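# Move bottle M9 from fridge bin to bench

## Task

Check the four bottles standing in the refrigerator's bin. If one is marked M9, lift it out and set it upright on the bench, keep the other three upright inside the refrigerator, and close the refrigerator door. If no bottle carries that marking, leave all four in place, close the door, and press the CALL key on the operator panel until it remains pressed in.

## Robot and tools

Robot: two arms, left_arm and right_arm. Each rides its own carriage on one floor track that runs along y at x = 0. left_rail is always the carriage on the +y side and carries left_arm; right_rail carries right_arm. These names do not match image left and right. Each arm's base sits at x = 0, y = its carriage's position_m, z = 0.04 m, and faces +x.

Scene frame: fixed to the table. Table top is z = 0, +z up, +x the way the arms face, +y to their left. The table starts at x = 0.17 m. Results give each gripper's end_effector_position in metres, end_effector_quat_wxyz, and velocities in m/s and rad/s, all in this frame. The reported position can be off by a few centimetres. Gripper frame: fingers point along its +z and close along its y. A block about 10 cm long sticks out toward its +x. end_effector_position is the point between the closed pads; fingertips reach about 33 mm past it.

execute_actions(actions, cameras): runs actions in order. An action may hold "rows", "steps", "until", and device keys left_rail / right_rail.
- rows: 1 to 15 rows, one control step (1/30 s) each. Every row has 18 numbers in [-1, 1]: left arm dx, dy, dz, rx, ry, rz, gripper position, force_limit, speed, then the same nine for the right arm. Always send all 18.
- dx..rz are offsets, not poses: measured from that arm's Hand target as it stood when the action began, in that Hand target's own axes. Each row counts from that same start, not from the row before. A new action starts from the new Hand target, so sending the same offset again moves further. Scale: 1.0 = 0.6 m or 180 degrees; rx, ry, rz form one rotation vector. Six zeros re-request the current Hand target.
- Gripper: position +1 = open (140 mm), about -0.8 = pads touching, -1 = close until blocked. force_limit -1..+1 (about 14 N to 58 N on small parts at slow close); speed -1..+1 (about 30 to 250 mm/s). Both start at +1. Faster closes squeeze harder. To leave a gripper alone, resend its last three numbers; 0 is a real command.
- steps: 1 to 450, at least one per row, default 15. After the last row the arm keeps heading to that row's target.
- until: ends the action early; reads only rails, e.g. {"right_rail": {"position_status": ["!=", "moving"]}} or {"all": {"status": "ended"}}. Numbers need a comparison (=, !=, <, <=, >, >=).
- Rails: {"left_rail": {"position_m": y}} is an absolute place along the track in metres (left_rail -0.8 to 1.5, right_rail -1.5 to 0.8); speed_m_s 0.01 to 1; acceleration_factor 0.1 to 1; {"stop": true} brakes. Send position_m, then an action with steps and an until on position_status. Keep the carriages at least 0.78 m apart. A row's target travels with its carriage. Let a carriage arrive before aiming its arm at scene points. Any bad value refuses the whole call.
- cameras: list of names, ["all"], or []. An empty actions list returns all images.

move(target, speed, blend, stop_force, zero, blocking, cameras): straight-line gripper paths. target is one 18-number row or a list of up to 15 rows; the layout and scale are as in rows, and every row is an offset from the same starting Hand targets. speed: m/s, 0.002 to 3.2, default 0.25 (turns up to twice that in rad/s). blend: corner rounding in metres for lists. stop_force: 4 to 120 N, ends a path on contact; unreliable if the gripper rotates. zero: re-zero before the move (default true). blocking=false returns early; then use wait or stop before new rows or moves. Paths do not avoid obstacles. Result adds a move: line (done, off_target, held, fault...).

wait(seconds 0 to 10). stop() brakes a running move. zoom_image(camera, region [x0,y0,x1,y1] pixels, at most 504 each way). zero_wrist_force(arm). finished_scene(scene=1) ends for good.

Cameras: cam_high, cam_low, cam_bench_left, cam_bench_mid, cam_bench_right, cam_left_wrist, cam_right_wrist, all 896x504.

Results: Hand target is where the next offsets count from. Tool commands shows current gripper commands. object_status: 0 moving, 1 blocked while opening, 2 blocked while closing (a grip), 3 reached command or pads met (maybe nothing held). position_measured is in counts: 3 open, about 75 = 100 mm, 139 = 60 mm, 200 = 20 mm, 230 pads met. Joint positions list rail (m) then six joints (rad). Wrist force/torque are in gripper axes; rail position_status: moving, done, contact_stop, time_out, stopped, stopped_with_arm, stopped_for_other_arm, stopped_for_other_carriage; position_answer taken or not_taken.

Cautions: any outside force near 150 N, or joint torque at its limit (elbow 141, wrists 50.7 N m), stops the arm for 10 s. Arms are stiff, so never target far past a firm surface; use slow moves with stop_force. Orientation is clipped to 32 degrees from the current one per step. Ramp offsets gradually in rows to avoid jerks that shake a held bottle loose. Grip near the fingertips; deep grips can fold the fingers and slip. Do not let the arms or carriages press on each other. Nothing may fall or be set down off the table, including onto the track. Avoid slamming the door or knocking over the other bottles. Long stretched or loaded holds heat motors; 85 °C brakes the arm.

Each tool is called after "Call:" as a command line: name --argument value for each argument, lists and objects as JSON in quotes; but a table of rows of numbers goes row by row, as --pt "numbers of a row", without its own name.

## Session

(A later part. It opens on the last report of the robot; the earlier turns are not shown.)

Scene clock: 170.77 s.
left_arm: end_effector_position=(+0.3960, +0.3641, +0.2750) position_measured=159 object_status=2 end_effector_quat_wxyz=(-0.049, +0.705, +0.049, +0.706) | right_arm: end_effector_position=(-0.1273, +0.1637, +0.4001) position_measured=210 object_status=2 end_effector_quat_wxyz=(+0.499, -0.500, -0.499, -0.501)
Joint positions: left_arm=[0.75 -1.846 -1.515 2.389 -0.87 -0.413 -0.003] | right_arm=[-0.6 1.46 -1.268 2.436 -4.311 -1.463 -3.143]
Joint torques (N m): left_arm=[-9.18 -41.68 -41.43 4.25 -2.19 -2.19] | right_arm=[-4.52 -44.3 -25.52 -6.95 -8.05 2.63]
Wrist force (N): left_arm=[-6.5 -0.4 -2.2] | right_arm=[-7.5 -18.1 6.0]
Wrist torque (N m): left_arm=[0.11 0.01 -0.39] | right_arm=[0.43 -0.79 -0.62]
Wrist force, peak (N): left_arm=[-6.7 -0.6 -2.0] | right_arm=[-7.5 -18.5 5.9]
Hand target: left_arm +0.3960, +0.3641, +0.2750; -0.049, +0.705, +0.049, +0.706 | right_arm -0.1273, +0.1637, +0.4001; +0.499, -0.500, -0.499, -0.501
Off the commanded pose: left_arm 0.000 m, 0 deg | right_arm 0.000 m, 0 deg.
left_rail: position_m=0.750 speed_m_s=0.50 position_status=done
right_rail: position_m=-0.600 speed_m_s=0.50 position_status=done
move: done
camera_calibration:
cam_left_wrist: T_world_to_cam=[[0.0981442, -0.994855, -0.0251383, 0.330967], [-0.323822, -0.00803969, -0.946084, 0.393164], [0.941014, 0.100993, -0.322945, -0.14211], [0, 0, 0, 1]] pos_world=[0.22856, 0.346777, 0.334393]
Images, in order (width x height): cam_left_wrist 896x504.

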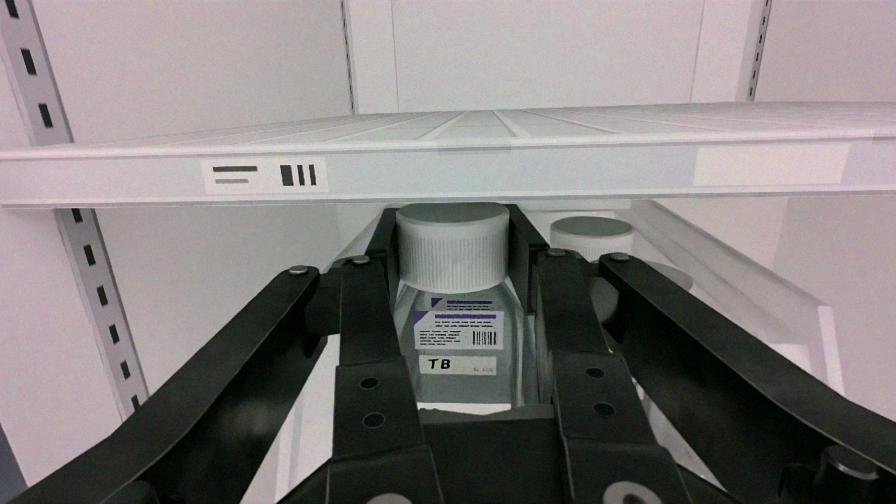

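Call:
zoom_image --camera "cam_left_wrist" --region '[340, 190, 580, 430]'

Scaled by 2.100 from the camera's 896x504 image, which has a finer 1280x720 frame.

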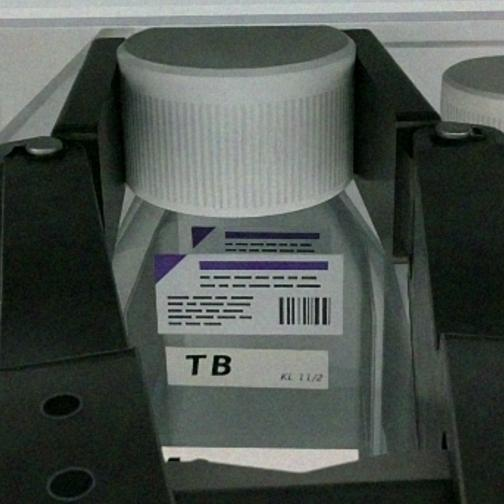

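Call:
move --target '[0.0167, 0, 0, 0, 0, 0, -1, -1, -1, 0, 0, 0, 0, 0, 0, -0.98, 0, -1]' --speed 0.04 --stop_force 25 --cameras '["cam_left_wrist"]'

Call:
zoom_image --camera "cam_left_wrist" --region '[340, 190, 580, 430]'

Scene clock: 173.33 s.
left_arm: end_effector_position=(+0.3960, +0.3641, +0.2850) position_measured=159 object_status=2 end_effector_quat_wxyz=(-0.049, +0.705, +0.049, +0.706) | right_arm: end_effector_position=(-0.1273, +0.1637, +0.4001) position_measured=210 object_status=2 end_effector_quat_wxyz=(+0.499, -0.500, -0.499, -0.501)
Joint positions: left_arm=[0.75 -1.846 -1.533 2.381 -0.844 -0.414 -0.003] | right_arm=[-0.6 1.46 -1.268 2.436 -4.311 -1.463 -3.143]
Joint torques (N m): left_arm=[-8.95 -39.15 -40.98 3.88 -1.68 0.8] | right_arm=[-4.68 -46.62 -26.62 -6.31 -8.09 2.7]
Wrist force (N): left_arm=[-6.1 -0.9 -1.8] | right_arm=[-7.3 -18.0 5.9]
Wrist torque (N m): left_arm=[0.01 -0.07 -0.40] | right_arm=[0.45 -0.83 -0.62]
Wrist force, peak (N): left_arm=[-6.7 -0.7 -1.9] | right_arm=[-7.6 -18.2 6.1]
Hand target: left_arm +0.3960, +0.3641, +0.2850; -0.049, +0.705, +0.049, +0.706 | right_arm -0.1273, +0.1637, +0.4001; +0.499, -0.500, -0.499, -0.501
Off the commanded pose: left_arm 0.000 m, 0 deg | right_arm 0.000 m, 0 deg.
left_rail: position_m=0.750 speed_m_s=0.50 position_status=done
right_rail: position_m=-0.600 speed_m_s=0.50 position_status=done
move: done
camera_calibration:
cam_left_wrist: T_world_to_cam=[[0.0981442, -0.994855, -0.0251383, 0.331219], [-0.323822, -0.00803969, -0.946084, 0.402625], [0.941014, 0.100993, -0.322945, -0.13888], [0, 0, 0, 1]] pos_world=[0.22856, 0.346777, 0.344393]
Images, in order (width x height): cam_left_wrist 896x504.

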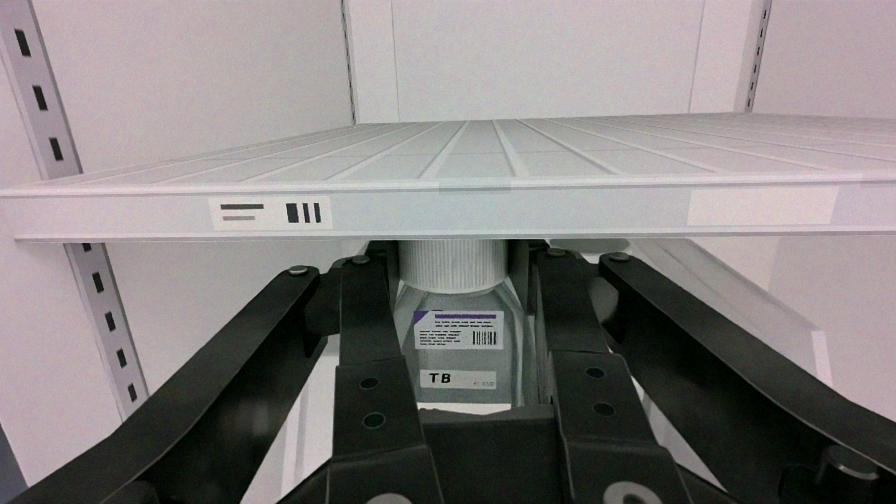

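Scaled by 2.100 from the camera's 896x504 image, which has a finer 1280x720 frame.

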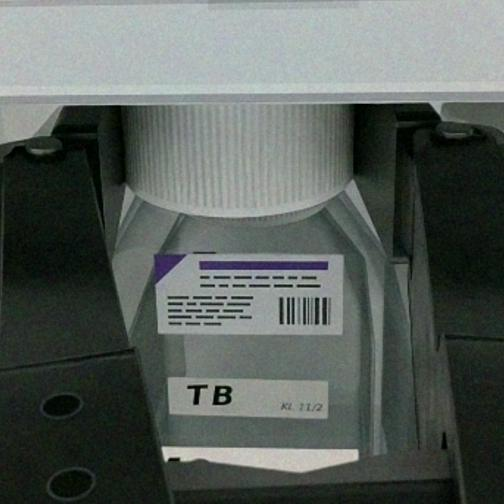

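Call:
move --target '[-0.066, 0, 0, 0, 0, 0, -1, -1, -1, 0, 0, 0, 0, 0, 0, -0.98, 0, -1]' --speed 0.06 --stop_force 15 --cameras '["cam_left_wrist"]'

Call:
zoom_image --camera "cam_left_wrist" --region '[340, 170, 680, 430]'

Scene clock: 182.03 s.
left_arm: end_effector_position=(+0.3961, +0.3641, +0.2454) position_measured=159 object_status=2 end_effector_quat_wxyz=(-0.049, +0.705, +0.049, +0.706) | right_arm: end_effector_position=(-0.1273, +0.1637, +0.4001) position_measured=210 object_status=2 end_effector_quat_wxyz=(+0.499, -0.500, -0.499, -0.501)
Joint positions: left_arm=[0.75 -1.846 -1.459 2.409 -0.946 -0.413 -0.003] | right_arm=[-0.6 1.46 -1.268 2.436 -4.311 -1.463 -3.143]
Joint torques (N m): left_arm=[16.68 -25.5 -11.91 0.47 1.9 1.91] | right_arm=[-4.86 -45.84 -28.51 -6.5 -8.19 2.67]
Wrist force (N): left_arm=[-6.4 -1.0 -2.0] | right_arm=[-7.3 -17.9 6.3]
Wrist torque (N m): left_arm=[0.03 -0.05 -0.36] | right_arm=[0.48 -0.83 -0.61]
Wrist force, peak (N): left_arm=[-7.5 -1.2 -2.2] | right_arm=[-7.5 -18.4 6.3]
Hand target: left_arm +0.3961, +0.3641, +0.2454; -0.049, +0.705, +0.049, +0.706 | right_arm -0.1273, +0.1637, +0.4001; +0.499, -0.500, -0.499, -0.501
Off the commanded pose: left_arm 0.000 m, 0 deg | right_arm 0.000 m, 0 deg.
left_rail: position_m=0.750 speed_m_s=0.50 position_status=done
right_rail: position_m=-0.600 speed_m_s=0.50 position_status=done
move: done
camera_calibration:
cam_left_wrist: T_world_to_cam=[[0.0981442, -0.994855, -0.0251383, 0.330213], [-0.323822, -0.00803969, -0.946084, 0.365192], [0.941014, 0.100993, -0.322945, -0.151763], [0, 0, 0, 1]] pos_world=[0.22866, 0.346777, 0.304793]
Images, in order (width x height): cam_left_wrist 896x504.

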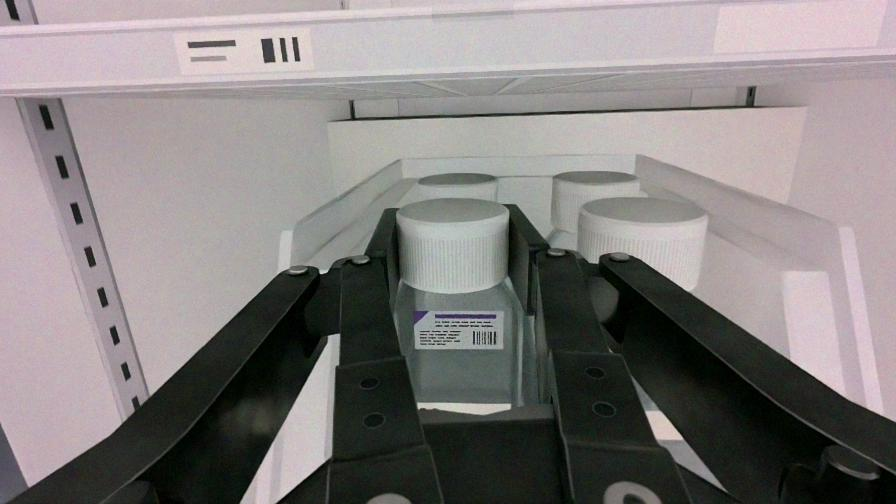

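Scaled by 1.482 from the camera's 896x504 image, which has a finer 1280x720 frame.

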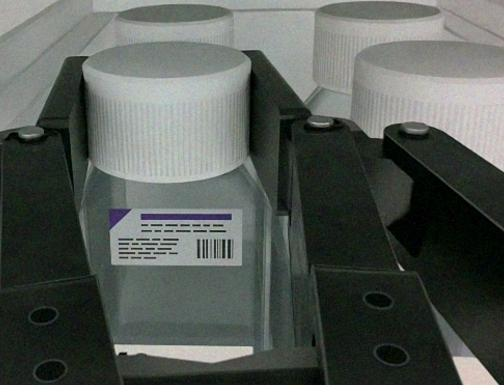

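Call:
zoom_image --camera "cam_left_wrist" --region '[380, 280, 540, 410]'

Scaled by 3.150 from the camera's 896x504 image, which has a finer 1280x720 frame.

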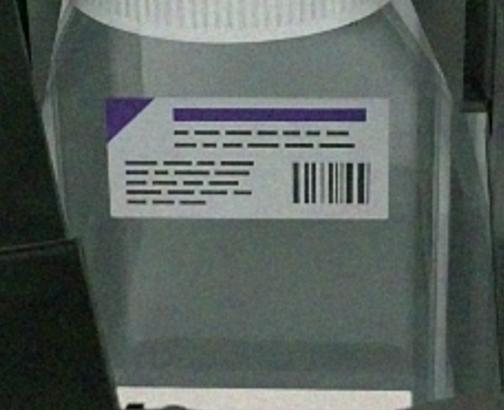

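Call:
execute_actions --actions '[{"rows":[[0,0,0,0,0,0,-0.06,-1,-1,0,0,0,0,0,0,-0.98,0,-1]],"steps":40}]' --cameras '["cam_left_wrist"]'

Scene clock: 189.20 s.
left_arm: end_effector_position=(+0.3961, +0.3642, +0.2454) position_measured=136 object_status=3 end_effector_quat_wxyz=(-0.049, +0.705, +0.049, +0.706) | right_arm: end_effector_position=(-0.1273, +0.1637, +0.4001) position_measured=210 object_status=2 end_effector_quat_wxyz=(+0.499, -0.500, -0.499, -0.501)
Joint positions: left_arm=[0.75 -1.846 -1.459 2.409 -0.946 -0.413 -0.003] | right_arm=[-0.6 1.46 -1.268 2.436 -4.311 -1.463 -3.143]
Joint torques (N m): left_arm=[14.44 -26.03 -16.36 0.11 0.61 1.71] | right_arm=[-5.54 -44.92 -31.64 -6.33 -7.98 2.76]
Wrist force (N): left_arm=[-2.7 -0.9 -1.8] | right_arm=[-7.7 -18.4 6.2]
Wrist torque (N m): left_arm=[0.04 0.01 -0.36] | right_arm=[0.36 -0.89 -0.61]
Wrist force, peak (N): left_arm=[-7.0 -1.1 -2.1] | right_arm=[-8.1 -18.4 6.2]
Hand target: left_arm +0.3961, +0.3642, +0.2454; -0.049, +0.705, +0.049, +0.706 | right_arm -0.1273, +0.1637, +0.4001; +0.499, -0.500, -0.499, -0.501
Off the commanded pose: left_arm 0.000 m, 0 deg | right_arm 0.000 m, 0 deg.
left_rail: position_m=0.750 speed_m_s=0.50 position_status=done
right_rail: position_m=-0.600 speed_m_s=0.50 position_status=done
camera_calibration:
cam_left_wrist: T_world_to_cam=[[0.0981442, -0.994855, -0.0251383, 0.330213], [-0.323822, -0.00803969, -0.946084, 0.365192], [0.941014, 0.100993, -0.322945, -0.151763], [0, 0, 0, 1]] pos_world=[0.22866, 0.346777, 0.304793]
Images, in order (width x height): cam_left_wrist 896x504.

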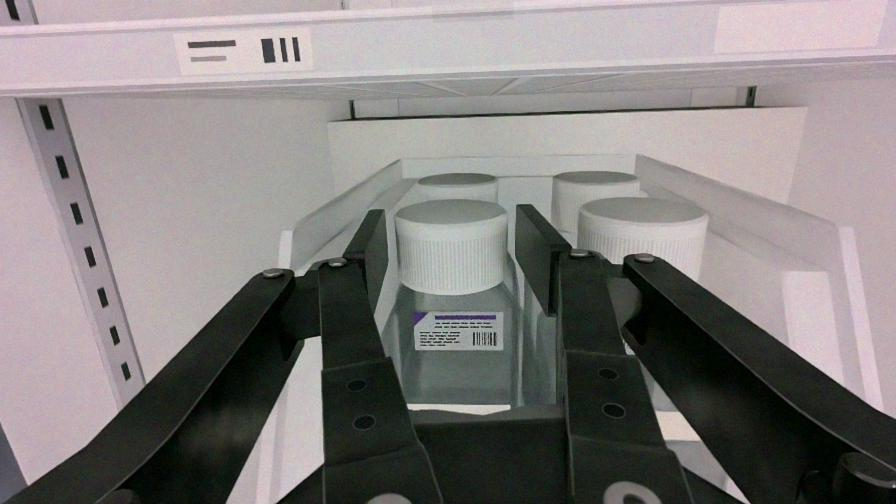

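Call:
move --target '[0.0099, 0, 0.0013, 0, -0.0833, 0, -0.06, -1, -1, 0, 0, 0, 0, 0, 0, -0.98, 0, -1]' --speed 0.1 --stop_force 25 --cameras '["cam_left_wrist"]'

Scene clock: 192.23 s.
left_arm: end_effector_position=(+0.3968, +0.3643, +0.2513) position_measured=136 object_status=3 end_effector_quat_wxyz=(-0.042, +0.791, +0.055, +0.608) | right_arm: end_effector_position=(-0.1273, +0.1637, +0.4001) position_measured=210 object_status=2 end_effector_quat_wxyz=(+0.499, -0.500, -0.499, -0.501)
Joint positions: left_arm=[0.75 -1.818 -1.711 2.464 -1.368 -0.461 0.566] | right_arm=[-0.6 1.46 -1.268 2.436 -4.311 -1.463 -3.143]
Joint torques (N m): left_arm=[18.6 -29.03 -21.77 -3.46 -0.3 1.92] | right_arm=[-5.23 -46.66 -30.78 -6.7 -8.09 2.52]
Wrist force (N): left_arm=[-2.7 -0.3 -1.9] | right_arm=[-8.0 -18.1 6.3]
Wrist torque (N m): left_arm=[0.12 0.07 -0.38] | right_arm=[0.44 -0.82 -0.62]
Wrist force, peak (N): left_arm=[-3.1 -0.8 -2.4] | right_arm=[-8.0 -18.7 6.2]
Hand target: left_arm +0.3968, +0.3643, +0.2513; -0.042, +0.791, +0.055, +0.608 | right_arm -0.1273, +0.1637, +0.4001; +0.499, -0.500, -0.499, -0.501
Off the commanded pose: left_arm 0.000 m, 0 deg | right_arm 0.000 m, 0 deg.
left_rail: position_m=0.750 speed_m_s=0.50 position_status=done
right_rail: position_m=-0.600 speed_m_s=0.50 position_status=done
move: done
camera_calibration:
cam_left_wrist: T_world_to_cam=[[0.0931424, -0.995554, -0.0140572, 0.32984], [-0.555337, -0.0402276, -0.830652, 0.445693], [0.826393, 0.0851754, -0.556614, -0.0405818], [0, 0, 0, 1]] pos_world=[0.250324, 0.349759, 0.352264]
Images, in order (width x height): cam_left_wrist 896x504.

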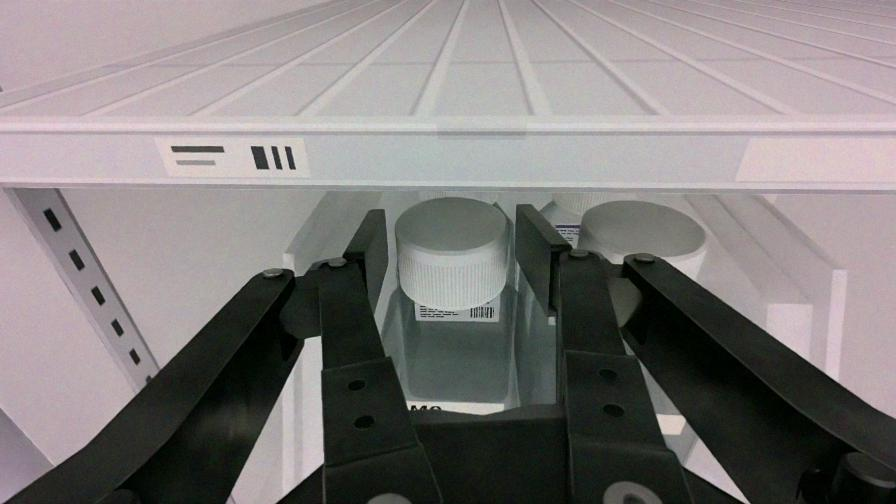

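Call:
execute_actions --actions '[{"rows":[[0,0,0,0,0,0,-1,0,-1,0,0,0,0,0,0,-0.98,0,-1]],"steps":60}]' --cameras '["cam_left_wrist"]'

Call:
zoom_image --camera "cam_left_wrist" --region '[340, 170, 600, 430]'

Scene clock: 194.60 s.
left_arm: end_effector_position=(+0.3968, +0.3643, +0.2513) position_measured=161 object_status=2 end_effector_quat_wxyz=(-0.042, +0.791, +0.055, +0.608) | right_arm: end_effector_position=(-0.1273, +0.1637, +0.4001) position_measured=210 object_status=2 end_effector_quat_wxyz=(+0.499, -0.500, -0.499, -0.501)
Joint positions: left_arm=[0.75 -1.818 -1.711 2.464 -1.369 -0.461 0.566] | right_arm=[-0.6 1.46 -1.268 2.436 -4.311 -1.463 -3.143]
Joint torques (N m): left_arm=[13.93 -25.76 -25.61 -3.12 2.52 1.44] | right_arm=[-4.94 -47.04 -30.87 -6.79 -7.83 2.79]
Wrist force (N): left_arm=[-1.2 -1.4 -1.5] | right_arm=[-8.1 -17.8 6.1]
Wrist torque (N m): left_arm=[0.09 0.02 -0.41] | right_arm=[0.48 -0.85 -0.62]
Wrist force, peak (N): left_arm=[-3.2 -0.5 -1.7] | right_arm=[-8.2 -18.3 6.1]
Hand target: left_arm +0.3968, +0.3643, +0.2513; -0.042, +0.791, +0.055, +0.608 | right_arm -0.1273, +0.1637, +0.4001; +0.499, -0.500, -0.499, -0.501
Off the commanded pose: left_arm 0.000 m, 0 deg | right_arm 0.000 m, 0 deg.
left_rail: position_m=0.750 speed_m_s=0.50 position_status=done
right_rail: position_m=-0.600 speed_m_s=0.50 position_status=done
camera_calibration:
cam_left_wrist: T_world_to_cam=[[0.0931412, -0.995554, -0.0140556, 0.32984], [-0.555405, -0.0402354, -0.830606, 0.445696], [0.826347, 0.0851702, -0.556683, -0.0405443], [0, 0, 0, 1]] pos_world=[0.250324, 0.349759, 0.352263]
Images, in order (width x height): cam_left_wrist 896x504.

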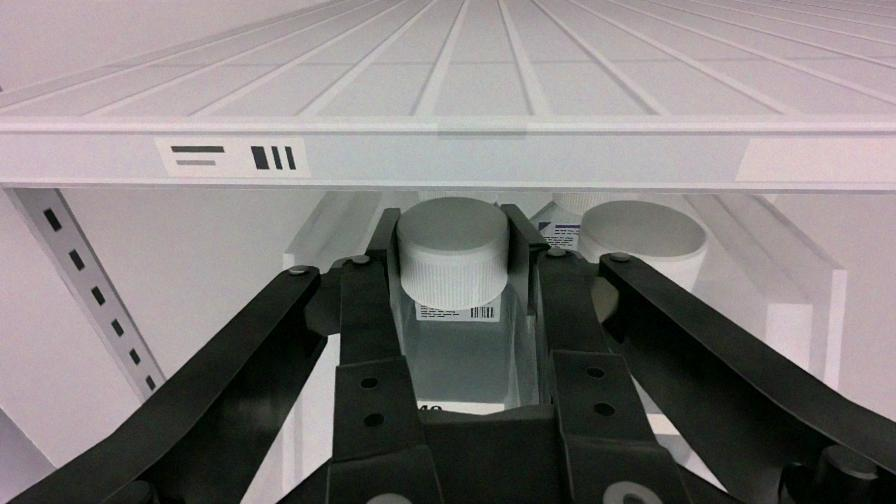

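Scaled by 1.938 from the camera's 896x504 image, which has a finer 1280x720 frame.

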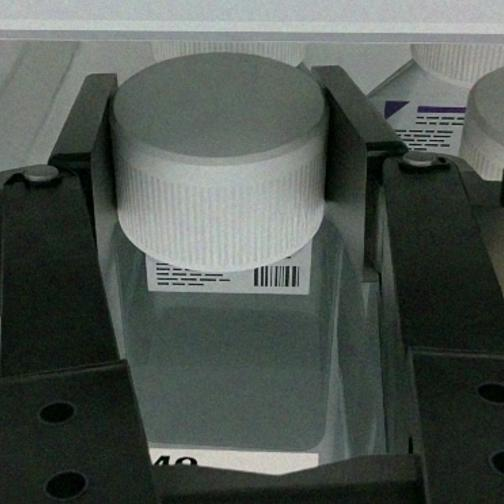

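Call:
move --pt "0.0274 0 -0.0073 0 0 0 -1 0 -1 0 0 0 0 0 0 -0.98 0 -1" --pt "0.00725 -0.0116 -0.0882 -0.004 0.110 -0.0149 -1 0 -1 0 0 0 0 0 0 -0.98 0 -1" --pt "-0.0035 -0.0174 -0.1280 -0.0062 0.1706 -0.0230 -1 0 -1 0 0 0 0 0 0 -0.98 0 -1" --pt "-0.0213 -0.0226 -0.1624 -0.0084 0.2312 -0.0311 -1 0 -1 0 0 0 0 0 0 -0.98 0 -1" --speed 0.08 --blend 0.004 --stop_force 25 --cameras '["cam_left_wrist"]'

Scene clock: 204.73 s.
left_arm: end_effector_position=(+0.2985, +0.3643, +0.2640) position_measured=161 object_status=2 end_effector_quat_wxyz=(-0.020, +0.520, +0.066, +0.851) | right_arm: end_effector_position=(-0.1278, +0.1635, +0.4001) position_measured=252 object_status=3 end_effector_quat_wxyz=(+0.500, -0.500, -0.500, -0.501)
Joint positions: left_arm=[0.75 -1.992 -1.033 2.316 -0.534 -0.72 -0.714] | right_arm=[-0.6 1.46 -1.268 2.437 -4.311 -1.462 -3.143]
Joint torques (N m): left_arm=[14.52 -43.93 -22.15 7.74 -3.88 -2.3] | right_arm=[5.32 -49.45 -31.52 -5.61 -0.11 2.57]
Wrist force (N): left_arm=[-6.2 -1.0 -0.6] | right_arm=[-5.3 -10.6 2.7]
Wrist torque (N m): left_arm=[-0.04 -0.02 -0.23] | right_arm=[-0.24 -0.58 -0.84]
Wrist force, peak (N): left_arm=[-7.9 -1.0 -0.3] | right_arm=[19.1 -130.8 28.4]
Hand target: left_arm +0.2985, +0.3643, +0.2640; -0.020, +0.520, +0.066, +0.851 | right_arm -0.1278, +0.1635, +0.4001; +0.500, -0.500, -0.500, -0.501 (not the last commanded pose)
Off the commanded pose: left_arm 0.000 m, 0 deg | right_arm 0.001 m, 0 deg.
left_rail: position_m=0.750 speed_m_s=0.50 position_status=done
right_rail: position_m=-0.600 speed_m_s=0.50 position_status=done
move: contact (right_arm)
camera_calibration:
cam_left_wrist: T_world_to_cam=[[0.0778059, -0.995618, 0.0518836, 0.326428], [0.143384, -0.0403254, -0.988845, 0.234883], [0.986604, 0.0843772, 0.139618, -0.183531], [0, 0, 0, 1]] pos_world=[0.121996, 0.349955, 0.240951]
Images, in order (width x height): cam_left_wrist 896x504.

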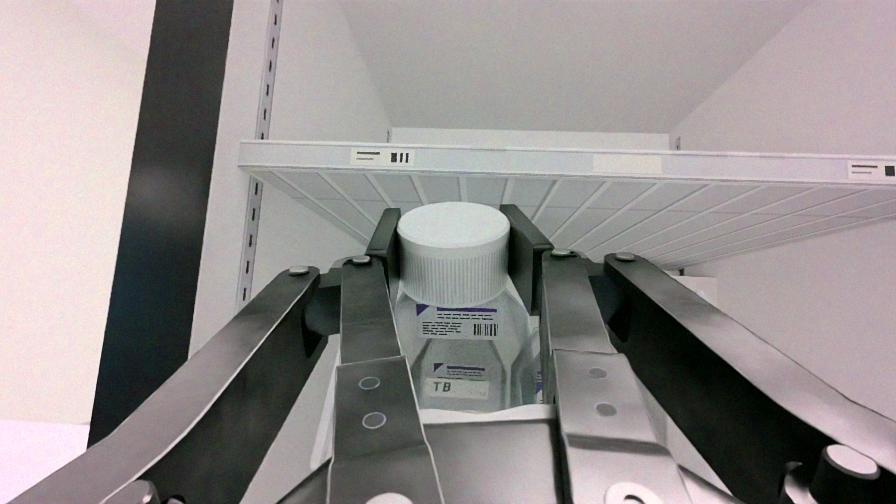

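Call:
execute_actions --actions '[]' --cameras '["cam_right_wrist", "cam_left_wrist", "cam_high", "cam_bench_mid"]'

Scene clock: 204.93 s.
left_arm: end_effector_position=(+0.2985, +0.3643, +0.2640) position_measured=161 object_status=2 end_effector_quat_wxyz=(-0.020, +0.520, +0.066, +0.851) | right_arm: end_effector_position=(-0.1278, +0.1635, +0.4001) position_measured=252 object_status=3 end_effector_quat_wxyz=(+0.500, -0.500, -0.500, -0.501)
Joint positions: left_arm=[0.75 -1.992 -1.033 2.316 -0.534 -0.72 -0.714] | right_arm=[-0.6 1.46 -1.268 2.437 -4.311 -1.462 -3.143]
Joint velocities: within noise
Joint torques (N m): left_arm=[16.78 -42.56 -22.21 7.88 -4.24 -2.6] | right_arm=[7.78 -50.89 -31.8 -6.05 -0.09 2.24]
Motor temperatures (°C): left_arm=[39 34 32 38 45 40] | right_arm=[28 34 35 43 43 36]
Wrist force (N): left_arm=[-6.5 -1.3 0.2] | right_arm=[-5.9 -9.5 2.4]
Wrist torque (N m): left_arm=[-0.12 0.05 -0.22] | right_arm=[-0.20 -0.56 -0.84]
Wrist force, peak (N): left_arm=[-6.5 -1.3 0.2] | right_arm=[-5.7 -10.5 2.7]
Hand target: left_arm +0.2985, +0.3643, +0.2640; -0.020, +0.520, +0.066, +0.851 | right_arm -0.1278, +0.1635, +0.4001; +0.500, -0.500, -0.500, -0.501 (not the last commanded pose)
Tool commands: left_gripper/position=-1.0 left_gripper/force_limit=+0.0 left_gripper/speed=-1.0 right_gripper/position=-0.98 right_gripper/force_limit=+0.0 right_gripper/speed=-1.0
Off the commanded pose: left_arm 0.000 m, 0 deg | right_arm 0.001 m, 0 deg.
left_rail: position_m=0.750 speed_m_s=0.50 position_status=done
right_rail: position_m=-0.600 speed_m_s=0.50 position_status=done
camera_calibration:
cam_left_wrist: T_world_to_cam=[[0.0778059, -0.995618, 0.0518836, 0.326428], [0.143384, -0.0403254, -0.988845, 0.234883], [0.986604, 0.0843772, 0.139618, -0.183531], [0, 0, 0, 1]] pos_world=[0.121996, 0.349955, 0.240951]
cam_right_wrist: T_world_to_cam=[[0.998548, 0.0538448, -0.00156306, 0.135716], [0.0161214, -0.326406, -0.945092, 0.434529], [-0.0513985, 0.943695, -0.3268, 0.150178], [0, 0, 0, 1]] pos_world=[-0.134805, -0.00719744, 0.459961]
Images, in order (width x height): cam_high 896x504, cam_bench_mid 896x504, cam_left_wrist 896x504, cam_right_wrist 896x504.

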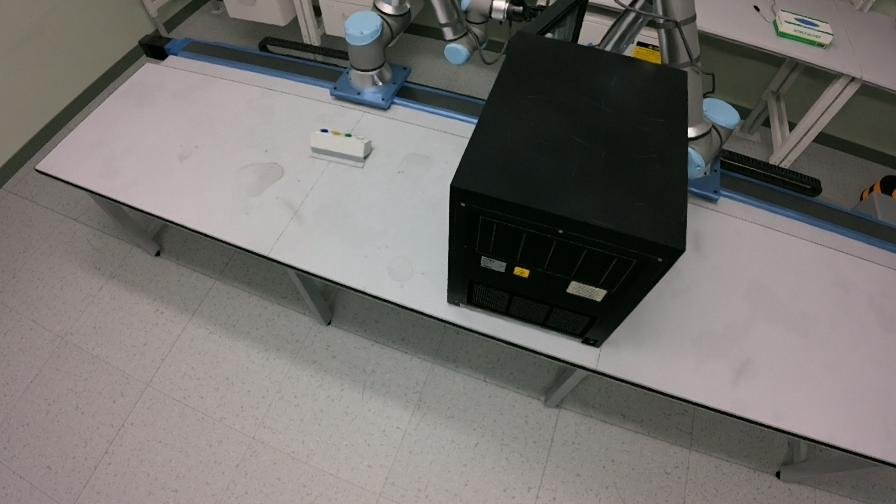

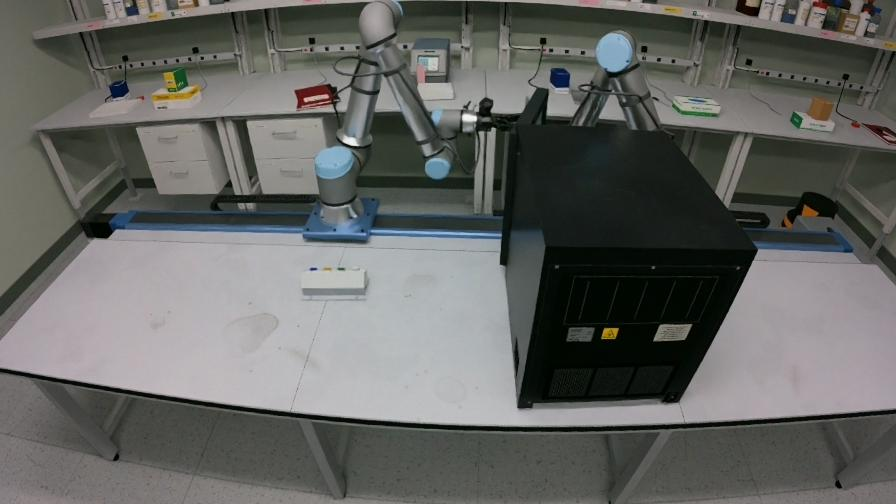

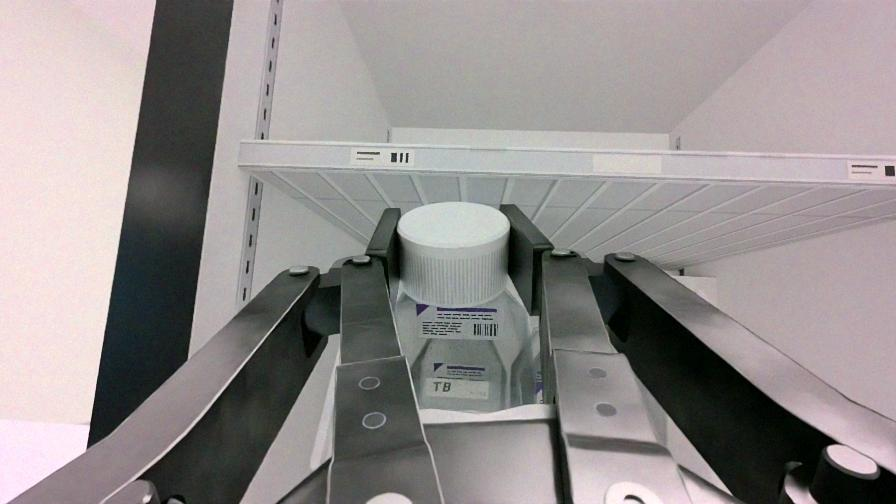

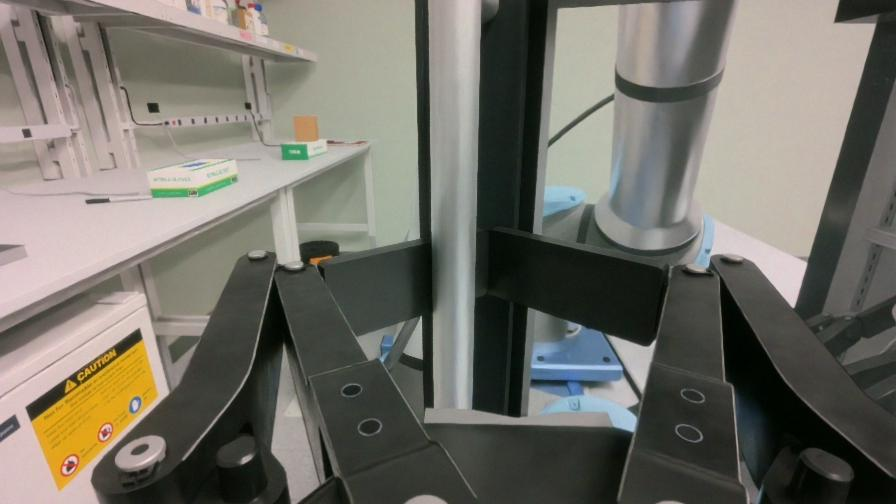

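Call:
zoom_image --camera "cam_left_wrist" --region '[300, 190, 660, 430]'

Scaled by 1.400 from the camera's 896x504 image, which has a finer 1280x720 frame.

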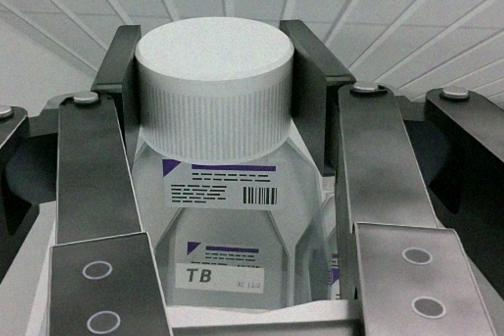

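Call:
move --pt "0.0607 0 -0.0162 0 0 0 -1 0 -1 0 0 0 0 0 0 -0.98 0 -1" --pt "0.1167 -0.0127 -0.1243 0 0 0 -1 0 -1 0 0 0 0 0 0 -0.98 0 -1" --speed 0.05 --blend 0.005 --stop_force 15 --cameras '["cam_left_wrist", "cam_right_wrist"]'

Scene clock: 217.43 s.
left_arm: end_effector_position=(+0.2380, +0.3643, +0.2920) position_measured=161 object_status=2 end_effector_quat_wxyz=(-0.020, +0.520, +0.066, +0.851) | right_arm: end_effector_position=(-0.1296, +0.1588, +0.3997) position_measured=252 object_status=3 end_effector_quat_wxyz=(+0.501, -0.498, -0.500, -0.501)
Joint positions: left_arm=[0.75 -2.127 -1.109 2.323 -0.554 -0.823 -0.589] | right_arm=[-0.6 1.461 -1.269 2.444 -4.322 -1.46 -3.143]
Joint torques (N m): left_arm=[14.7 -47.39 -6.81 6.41 -2.98 1.47] | right_arm=[3.24 -44.23 -21.87 -2.01 0.3 -0.06]
Wrist force (N): left_arm=[-4.9 0.0 -1.0] | right_arm=[-2.0 3.4 -13.6]
Wrist torque (N m): left_arm=[0.07 -0.10 -0.64] | right_arm=[0.55 -0.23 -0.79]
Wrist force, peak (N): left_arm=[-6.9 -1.2 0.0] | right_arm=[-5.2 -39.3 -136.7]
Hand target: left_arm +0.2380, +0.3643, +0.2920; -0.020, +0.520, +0.066, +0.851 (not the last commanded pose) | right_arm -0.1296, +0.1588, +0.3997; +0.501, -0.498, -0.500, -0.501 (not the last commanded pose)
Tool commands: left_gripper/position=-1.0 left_gripper/force_limit=+0.0 left_gripper/speed=-1.0 right_gripper/position=-0.976471 right_gripper/force_limit=+0.003922 right_gripper/speed=-1.0
Off the commanded pose: left_arm 0.038 m, 0 deg | right_arm 0.005 m, 0 deg.
FORCE FAULT: contact force on the right arm reached its limit, and that arm stopped for 10 seconds. The contact can be on any part of that arm, not only on its tool. That arm's remaining commands of this call were not run. That arm's target is now where it stood when the stop ended, not its last command. That arm accepts commands again.
left_rail: position_m=0.750 speed_m_s=0.50 position_status=done
right_rail: position_m=-0.600 speed_m_s=0.50 position_status=done
move: fault (right_arm; stop_force had ended the path), off_target (left_arm; braked at the fault stop of right_arm); path passed 1 of 2 targets
camera_calibration:
cam_left_wrist: T_world_to_cam=[[0.0778059, -0.995618, 0.0518836, 0.329675], [0.143384, -0.0403254, -0.988845, 0.271231], [0.986604, 0.0843772, 0.139618, -0.12785], [0, 0, 0, 1]] pos_world=[0.061596, 0.349955, 0.268951]
cam_right_wrist: T_world_to_cam=[[0.998407, 0.0564152, -0.00100365, 0.137131], [0.0173205, -0.32336, -0.946117, 0.432775], [-0.0536999, 0.944593, -0.323822, 0.152764], [0, 0, 0, 1]] pos_world=[-0.136205, -0.0120937, 0.459062]
Images, in order (width x height): cam_left_wrist 896x504, cam_right_wrist 896x504.

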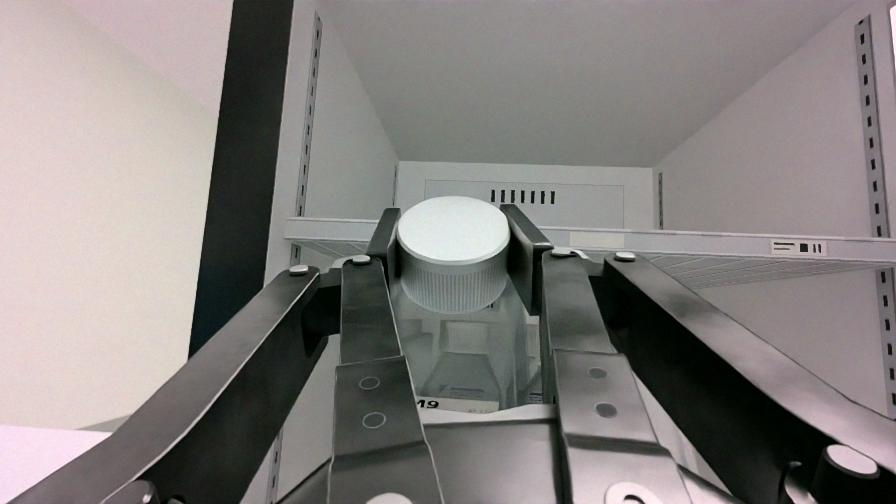

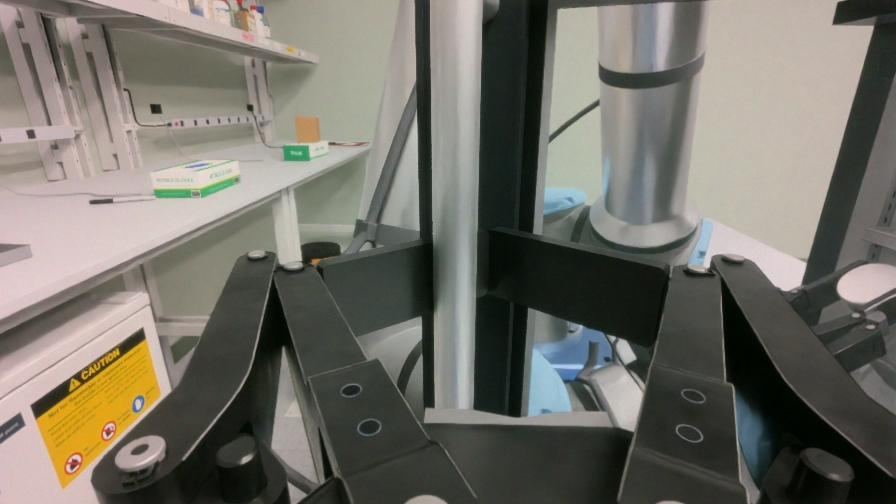

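Call:
move --pt "0 0 0 0 0 0 -1 0 -1 0 -0.015 -0.088 0.0389 0 0 -0.98 0 -1" --pt "0 0 0 0 0 0 -1 0 -1 0 -0.0193 -0.1645 0.0722 0 0 -0.98 0 -1" --speed 0.06 --blend 0.01 --stop_force 45 --cameras '["cam_left_wrist", "cam_right_wrist"]'

Scene clock: 223.43 s.
left_arm: end_effector_position=(+0.2380, +0.3643, +0.2920) position_measured=161 object_status=2 end_effector_quat_wxyz=(-0.020, +0.520, +0.066, +0.851) | right_arm: end_effector_position=(-0.1411, +0.0601, +0.3992) position_measured=252 object_status=3 end_effector_quat_wxyz=(+0.554, -0.438, -0.553, -0.442)
Joint positions: left_arm=[0.75 -2.127 -1.109 2.323 -0.554 -0.823 -0.589] | right_arm=[-0.6 1.216 -1.384 2.648 -4.41 -0.988 -3.141]
Joint torques (N m): left_arm=[7.7 -48.08 -7.51 6.17 -3.23 0.96] | right_arm=[-19.4 -32.11 -7.09 -1.11 -2.68 2.92]
Wrist force (N): left_arm=[-4.6 -0.3 -1.0] | right_arm=[9.7 -18.0 4.0]
Wrist torque (N m): left_arm=[0.03 -0.11 -0.60] | right_arm=[0.02 -0.42 -0.65]
Wrist force, peak (N): left_arm=[-5.5 0.6 -0.6] | right_arm=[10.2 -31.3 6.8]
Hand target: left_arm +0.2380, +0.3643, +0.2920; -0.020, +0.520, +0.066, +0.851 | right_arm -0.1411, +0.0601, +0.3992; +0.554, -0.438, -0.553, -0.442
Off the commanded pose: left_arm 0.000 m, 0 deg | right_arm 0.000 m, 0 deg.
left_rail: position_m=0.750 speed_m_s=0.50 position_status=done
right_rail: position_m=-0.600 speed_m_s=0.50 position_status=done
move: done
camera_calibration:
cam_left_wrist: T_world_to_cam=[[0.0778059, -0.995618, 0.0518836, 0.329675], [0.143384, -0.0403254, -0.988845, 0.271231], [0.986604, 0.0843772, 0.139618, -0.12785], [0, 0, 0, 1]] pos_world=[0.061596, 0.349955, 0.268951]
cam_right_wrist: T_world_to_cam=[[0.960141, 0.279514, -0.0000328583, 0.134884], [0.0906273, -0.311419, -0.945941, 0.410166], [-0.264414, 0.908234, -0.324338, 0.217881], [0, 0, 0, 1]] pos_world=[-0.109069, -0.107855, 0.458664]
Images, in order (width x height): cam_left_wrist 896x504, cam_right_wrist 896x504.

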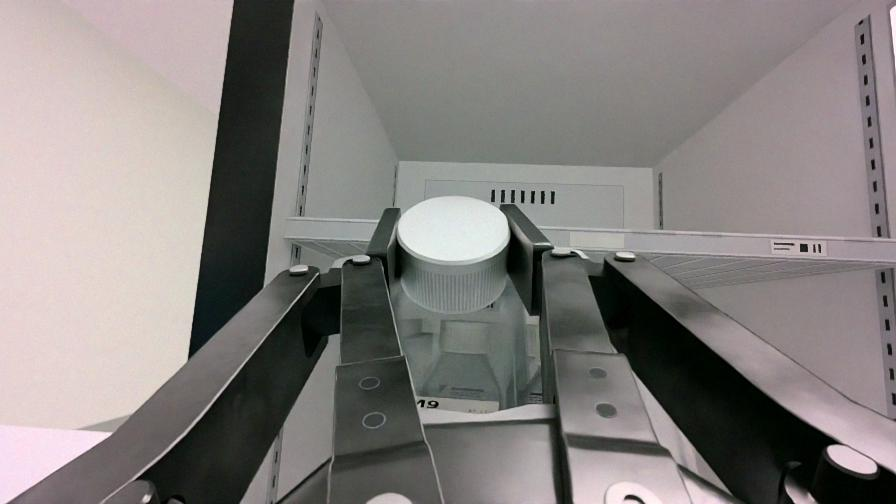

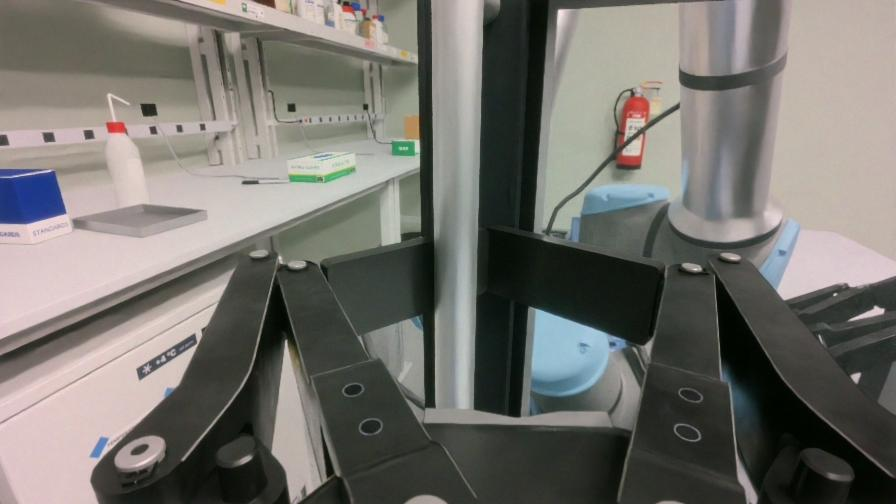

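Call:
move --pt "0.1322 -0.0258 -0.2264 0 0 0 -1 0 -1 0 0 0 0 0 0 -0.98 0 -1" --pt "0.1877 -0.0306 -0.2762 0.0081 -0.2308 0.0311 -1 0 -1 0 0 0 0 0 0 -0.98 0 -1" --speed '[0.1, 0.15]' --blend 0.02 --stop_force 25 --cameras '["cam_left_wrist", "cam_bench_left", "cam_high"]'

Scene clock: 229.97 s.
left_arm: end_effector_position=(+0.0382, +0.3645, +0.3159) position_measured=161 object_status=2 end_effector_quat_wxyz=(-0.042, +0.791, +0.054, +0.609) | right_arm: end_effector_position=(-0.1411, +0.0601, +0.3992) position_measured=252 object_status=3 end_effector_quat_wxyz=(+0.554, -0.438, -0.553, -0.442)
Joint positions: left_arm=[0.75 -2.503 -1.609 2.193 -0.877 -1.088 0.14] | right_arm=[-0.6 1.216 -1.384 2.648 -4.41 -0.988 -3.141]
Joint torques (N m): left_arm=[16.1 -40.75 -49.17 0.95 -1.33 1.47] | right_arm=[-19 -31.34 -7.36 -1.16 -2.6 2.79]
Wrist force (N): left_arm=[-5.4 -0.7 0.0] | right_arm=[9.9 -17.5 4.2]
Wrist torque (N m): left_arm=[0.02 -0.04 -0.40] | right_arm=[0.07 -0.48 -0.65]
Wrist force, peak (N): left_arm=[-3.9 0.6 -6.9] | right_arm=[10.0 -18.2 4.3]
Hand target: left_arm +0.0382, +0.3645, +0.3159; -0.042, +0.791, +0.054, +0.609 | right_arm -0.1411, +0.0601, +0.3992; +0.554, -0.438, -0.553, -0.442
Off the commanded pose: left_arm 0.000 m, 0 deg | right_arm 0.000 m, 0 deg.
left_rail: position_m=0.750 speed_m_s=0.50 position_status=done
right_rail: position_m=-0.600 speed_m_s=0.50 position_status=done
move: done
camera_calibration:
cam_left_wrist: T_world_to_cam=[[0.0924075, -0.995621, -0.0141563, 0.364545], [-0.554349, -0.0396308, -0.831341, 0.300138], [0.827139, 0.0846696, -0.555583, 0.29157], [0, 0, 0, 1]] pos_world=[-0.108475, 0.350156, 0.416669]
Images, in order (width x height): cam_high 896x504, cam_bench_left 896x504, cam_left_wrist 896x504.

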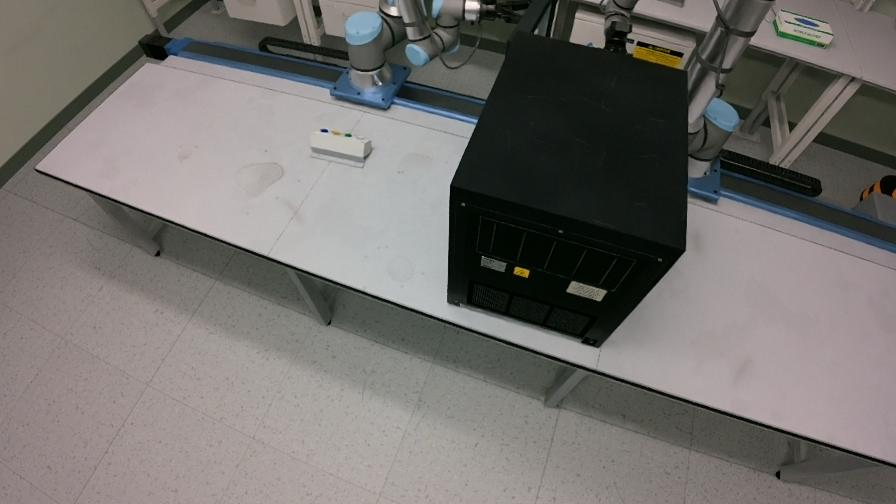

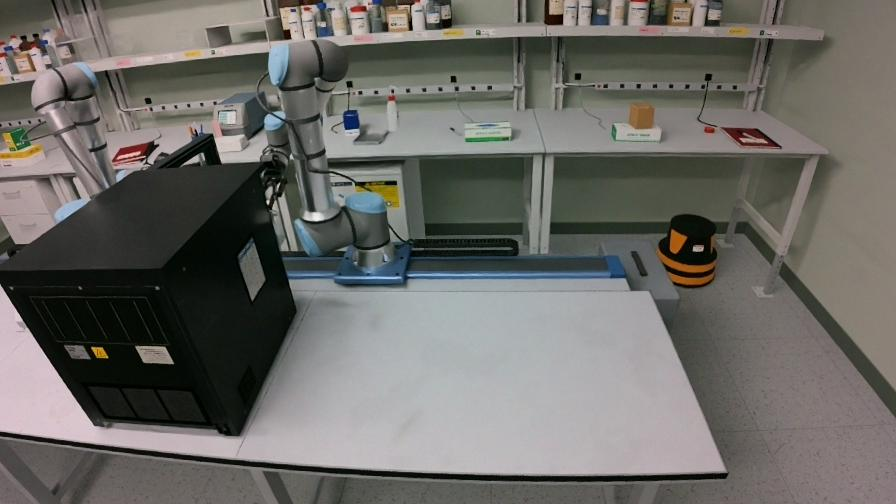

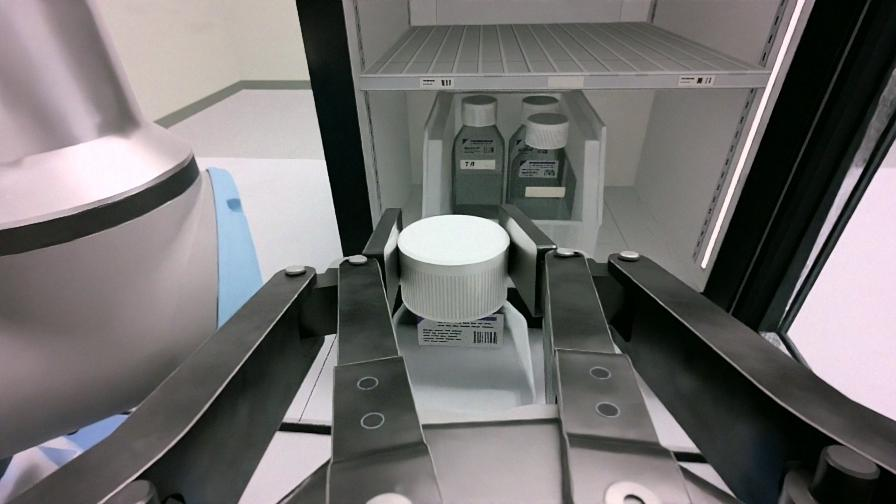

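Call:
execute_actions --actions '[{"left_rail":{"position_m":1.2,"speed_m_s":0.4,"acceleration_factor":0.3}},{"steps":200,"until":{"left_rail":{"position_status":["!=","moving"]}}}]' --cameras '["cam_left_wrist", "cam_bench_left"]'

Scene clock: 232.53 s.
left_arm: end_effector_position=(+0.0382, +0.8145, +0.3159) position_measured=161 object_status=2 end_effector_quat_wxyz=(-0.042, +0.791, +0.054, +0.608) | right_arm: end_effector_position=(-0.1411, +0.0601, +0.3992) position_measured=252 object_status=3 end_effector_quat_wxyz=(+0.554, -0.438, -0.553, -0.442)
Joint positions: left_arm=[1.2 -2.503 -1.609 2.193 -0.877 -1.088 0.14] | right_arm=[-0.6 1.216 -1.384 2.648 -4.41 -0.988 -3.141]
Joint torques (N m): left_arm=[10.28 -33.42 -38.64 3.35 0.92 1.81] | right_arm=[-16.05 -31.84 -8.97 -0.92 -3.15 2.6]
Wrist force (N): left_arm=[-5.9 -0.5 -0.6] | right_arm=[9.7 -17.7 4.2]
Wrist torque (N m): left_arm=[0.05 0.02 -0.40] | right_arm=[0.04 -0.44 -0.65]
Wrist force, peak (N): left_arm=[-6.6 0.4 -0.4] | right_arm=[10.0 -17.8 4.2]
Hand target: left_arm +0.0382, +0.8145, +0.3159; -0.042, +0.791, +0.054, +0.609 | right_arm -0.1411, +0.0601, +0.3992; +0.554, -0.438, -0.553, -0.442
Tool commands: left_gripper/position=-1.0 left_gripper/force_limit=+0.0 left_gripper/speed=-1.0 right_gripper/position=-0.98 right_gripper/force_limit=+0.0 right_gripper/speed=-1.0
Off the commanded pose: left_arm 0.000 m, 0 deg | right_arm 0.000 m, 0 deg.
left_rail: position_m=1.200 speed_m_s=0.40 position_status=done
right_rail: position_m=-0.600 speed_m_s=0.50 position_status=done
camera_calibration:
cam_left_wrist: T_world_to_cam=[[0.0924149, -0.99562, -0.0141631, 0.812577], [-0.554395, -0.039634, -0.83131, 0.317957], [0.827107, 0.0846773, -0.555629, 0.253479], [0, 0, 0, 1]] pos_world=[-0.108475, 0.800156, 0.416669]
Images, in order (width x height): cam_bench_left 896x504, cam_left_wrist 896x504.

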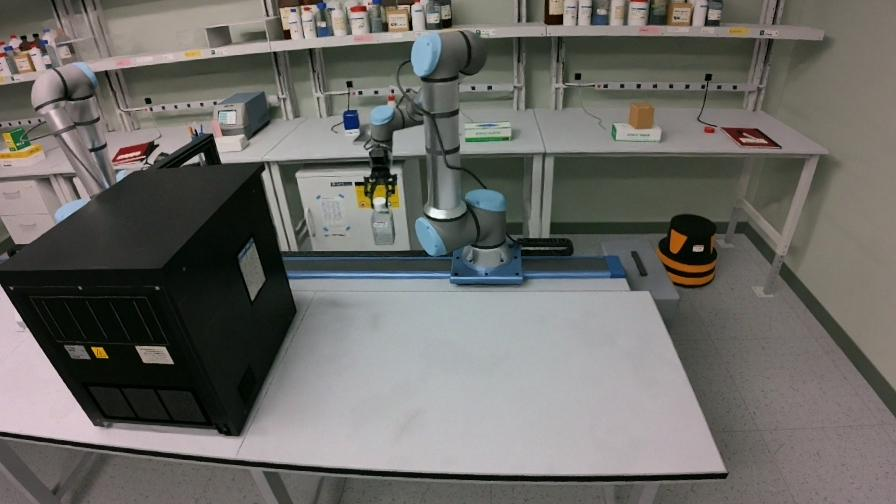

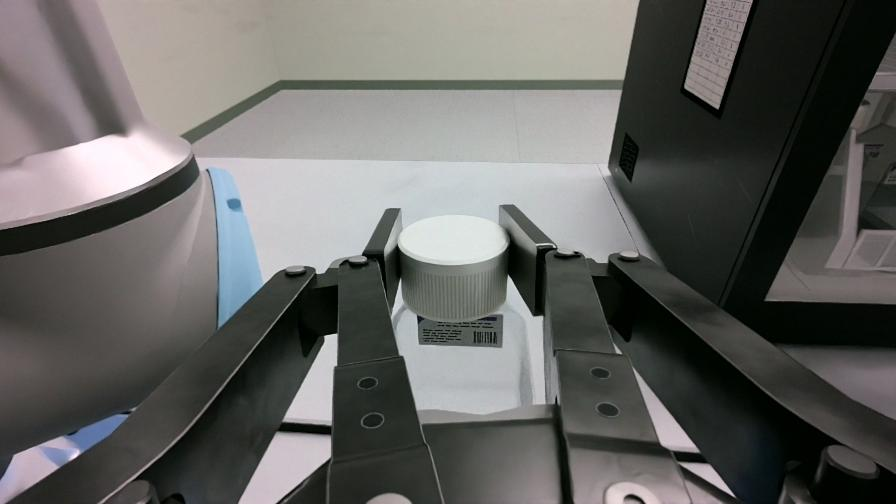

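Call:
zoom_image --camera "cam_bench_left" --region '[330, 90, 460, 260]'

Call:
zoom_image --camera "cam_left_wrist" --region '[330, 180, 590, 440]'

Scaled by 2.965 from the camera's 896x504 image, which has a finer 1280x720 frame.

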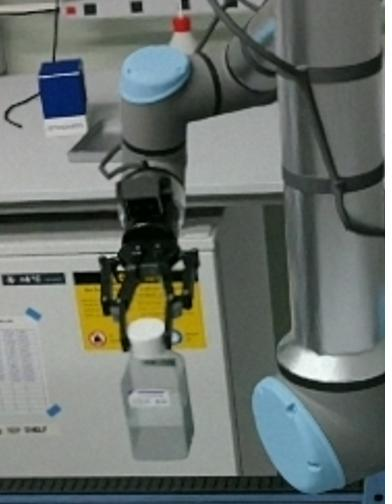

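Scaled by 1.938 from the camera's 896x504 image, which has a finer 1280x720 frame.

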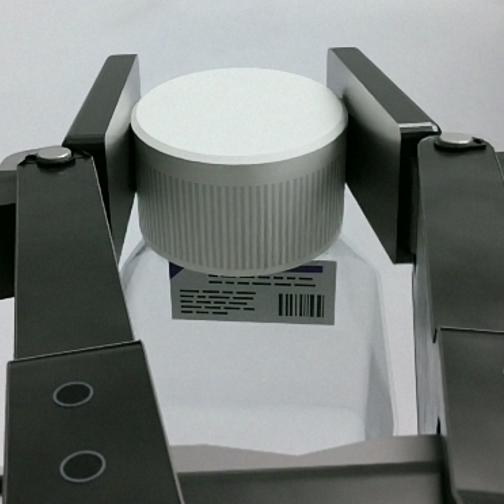

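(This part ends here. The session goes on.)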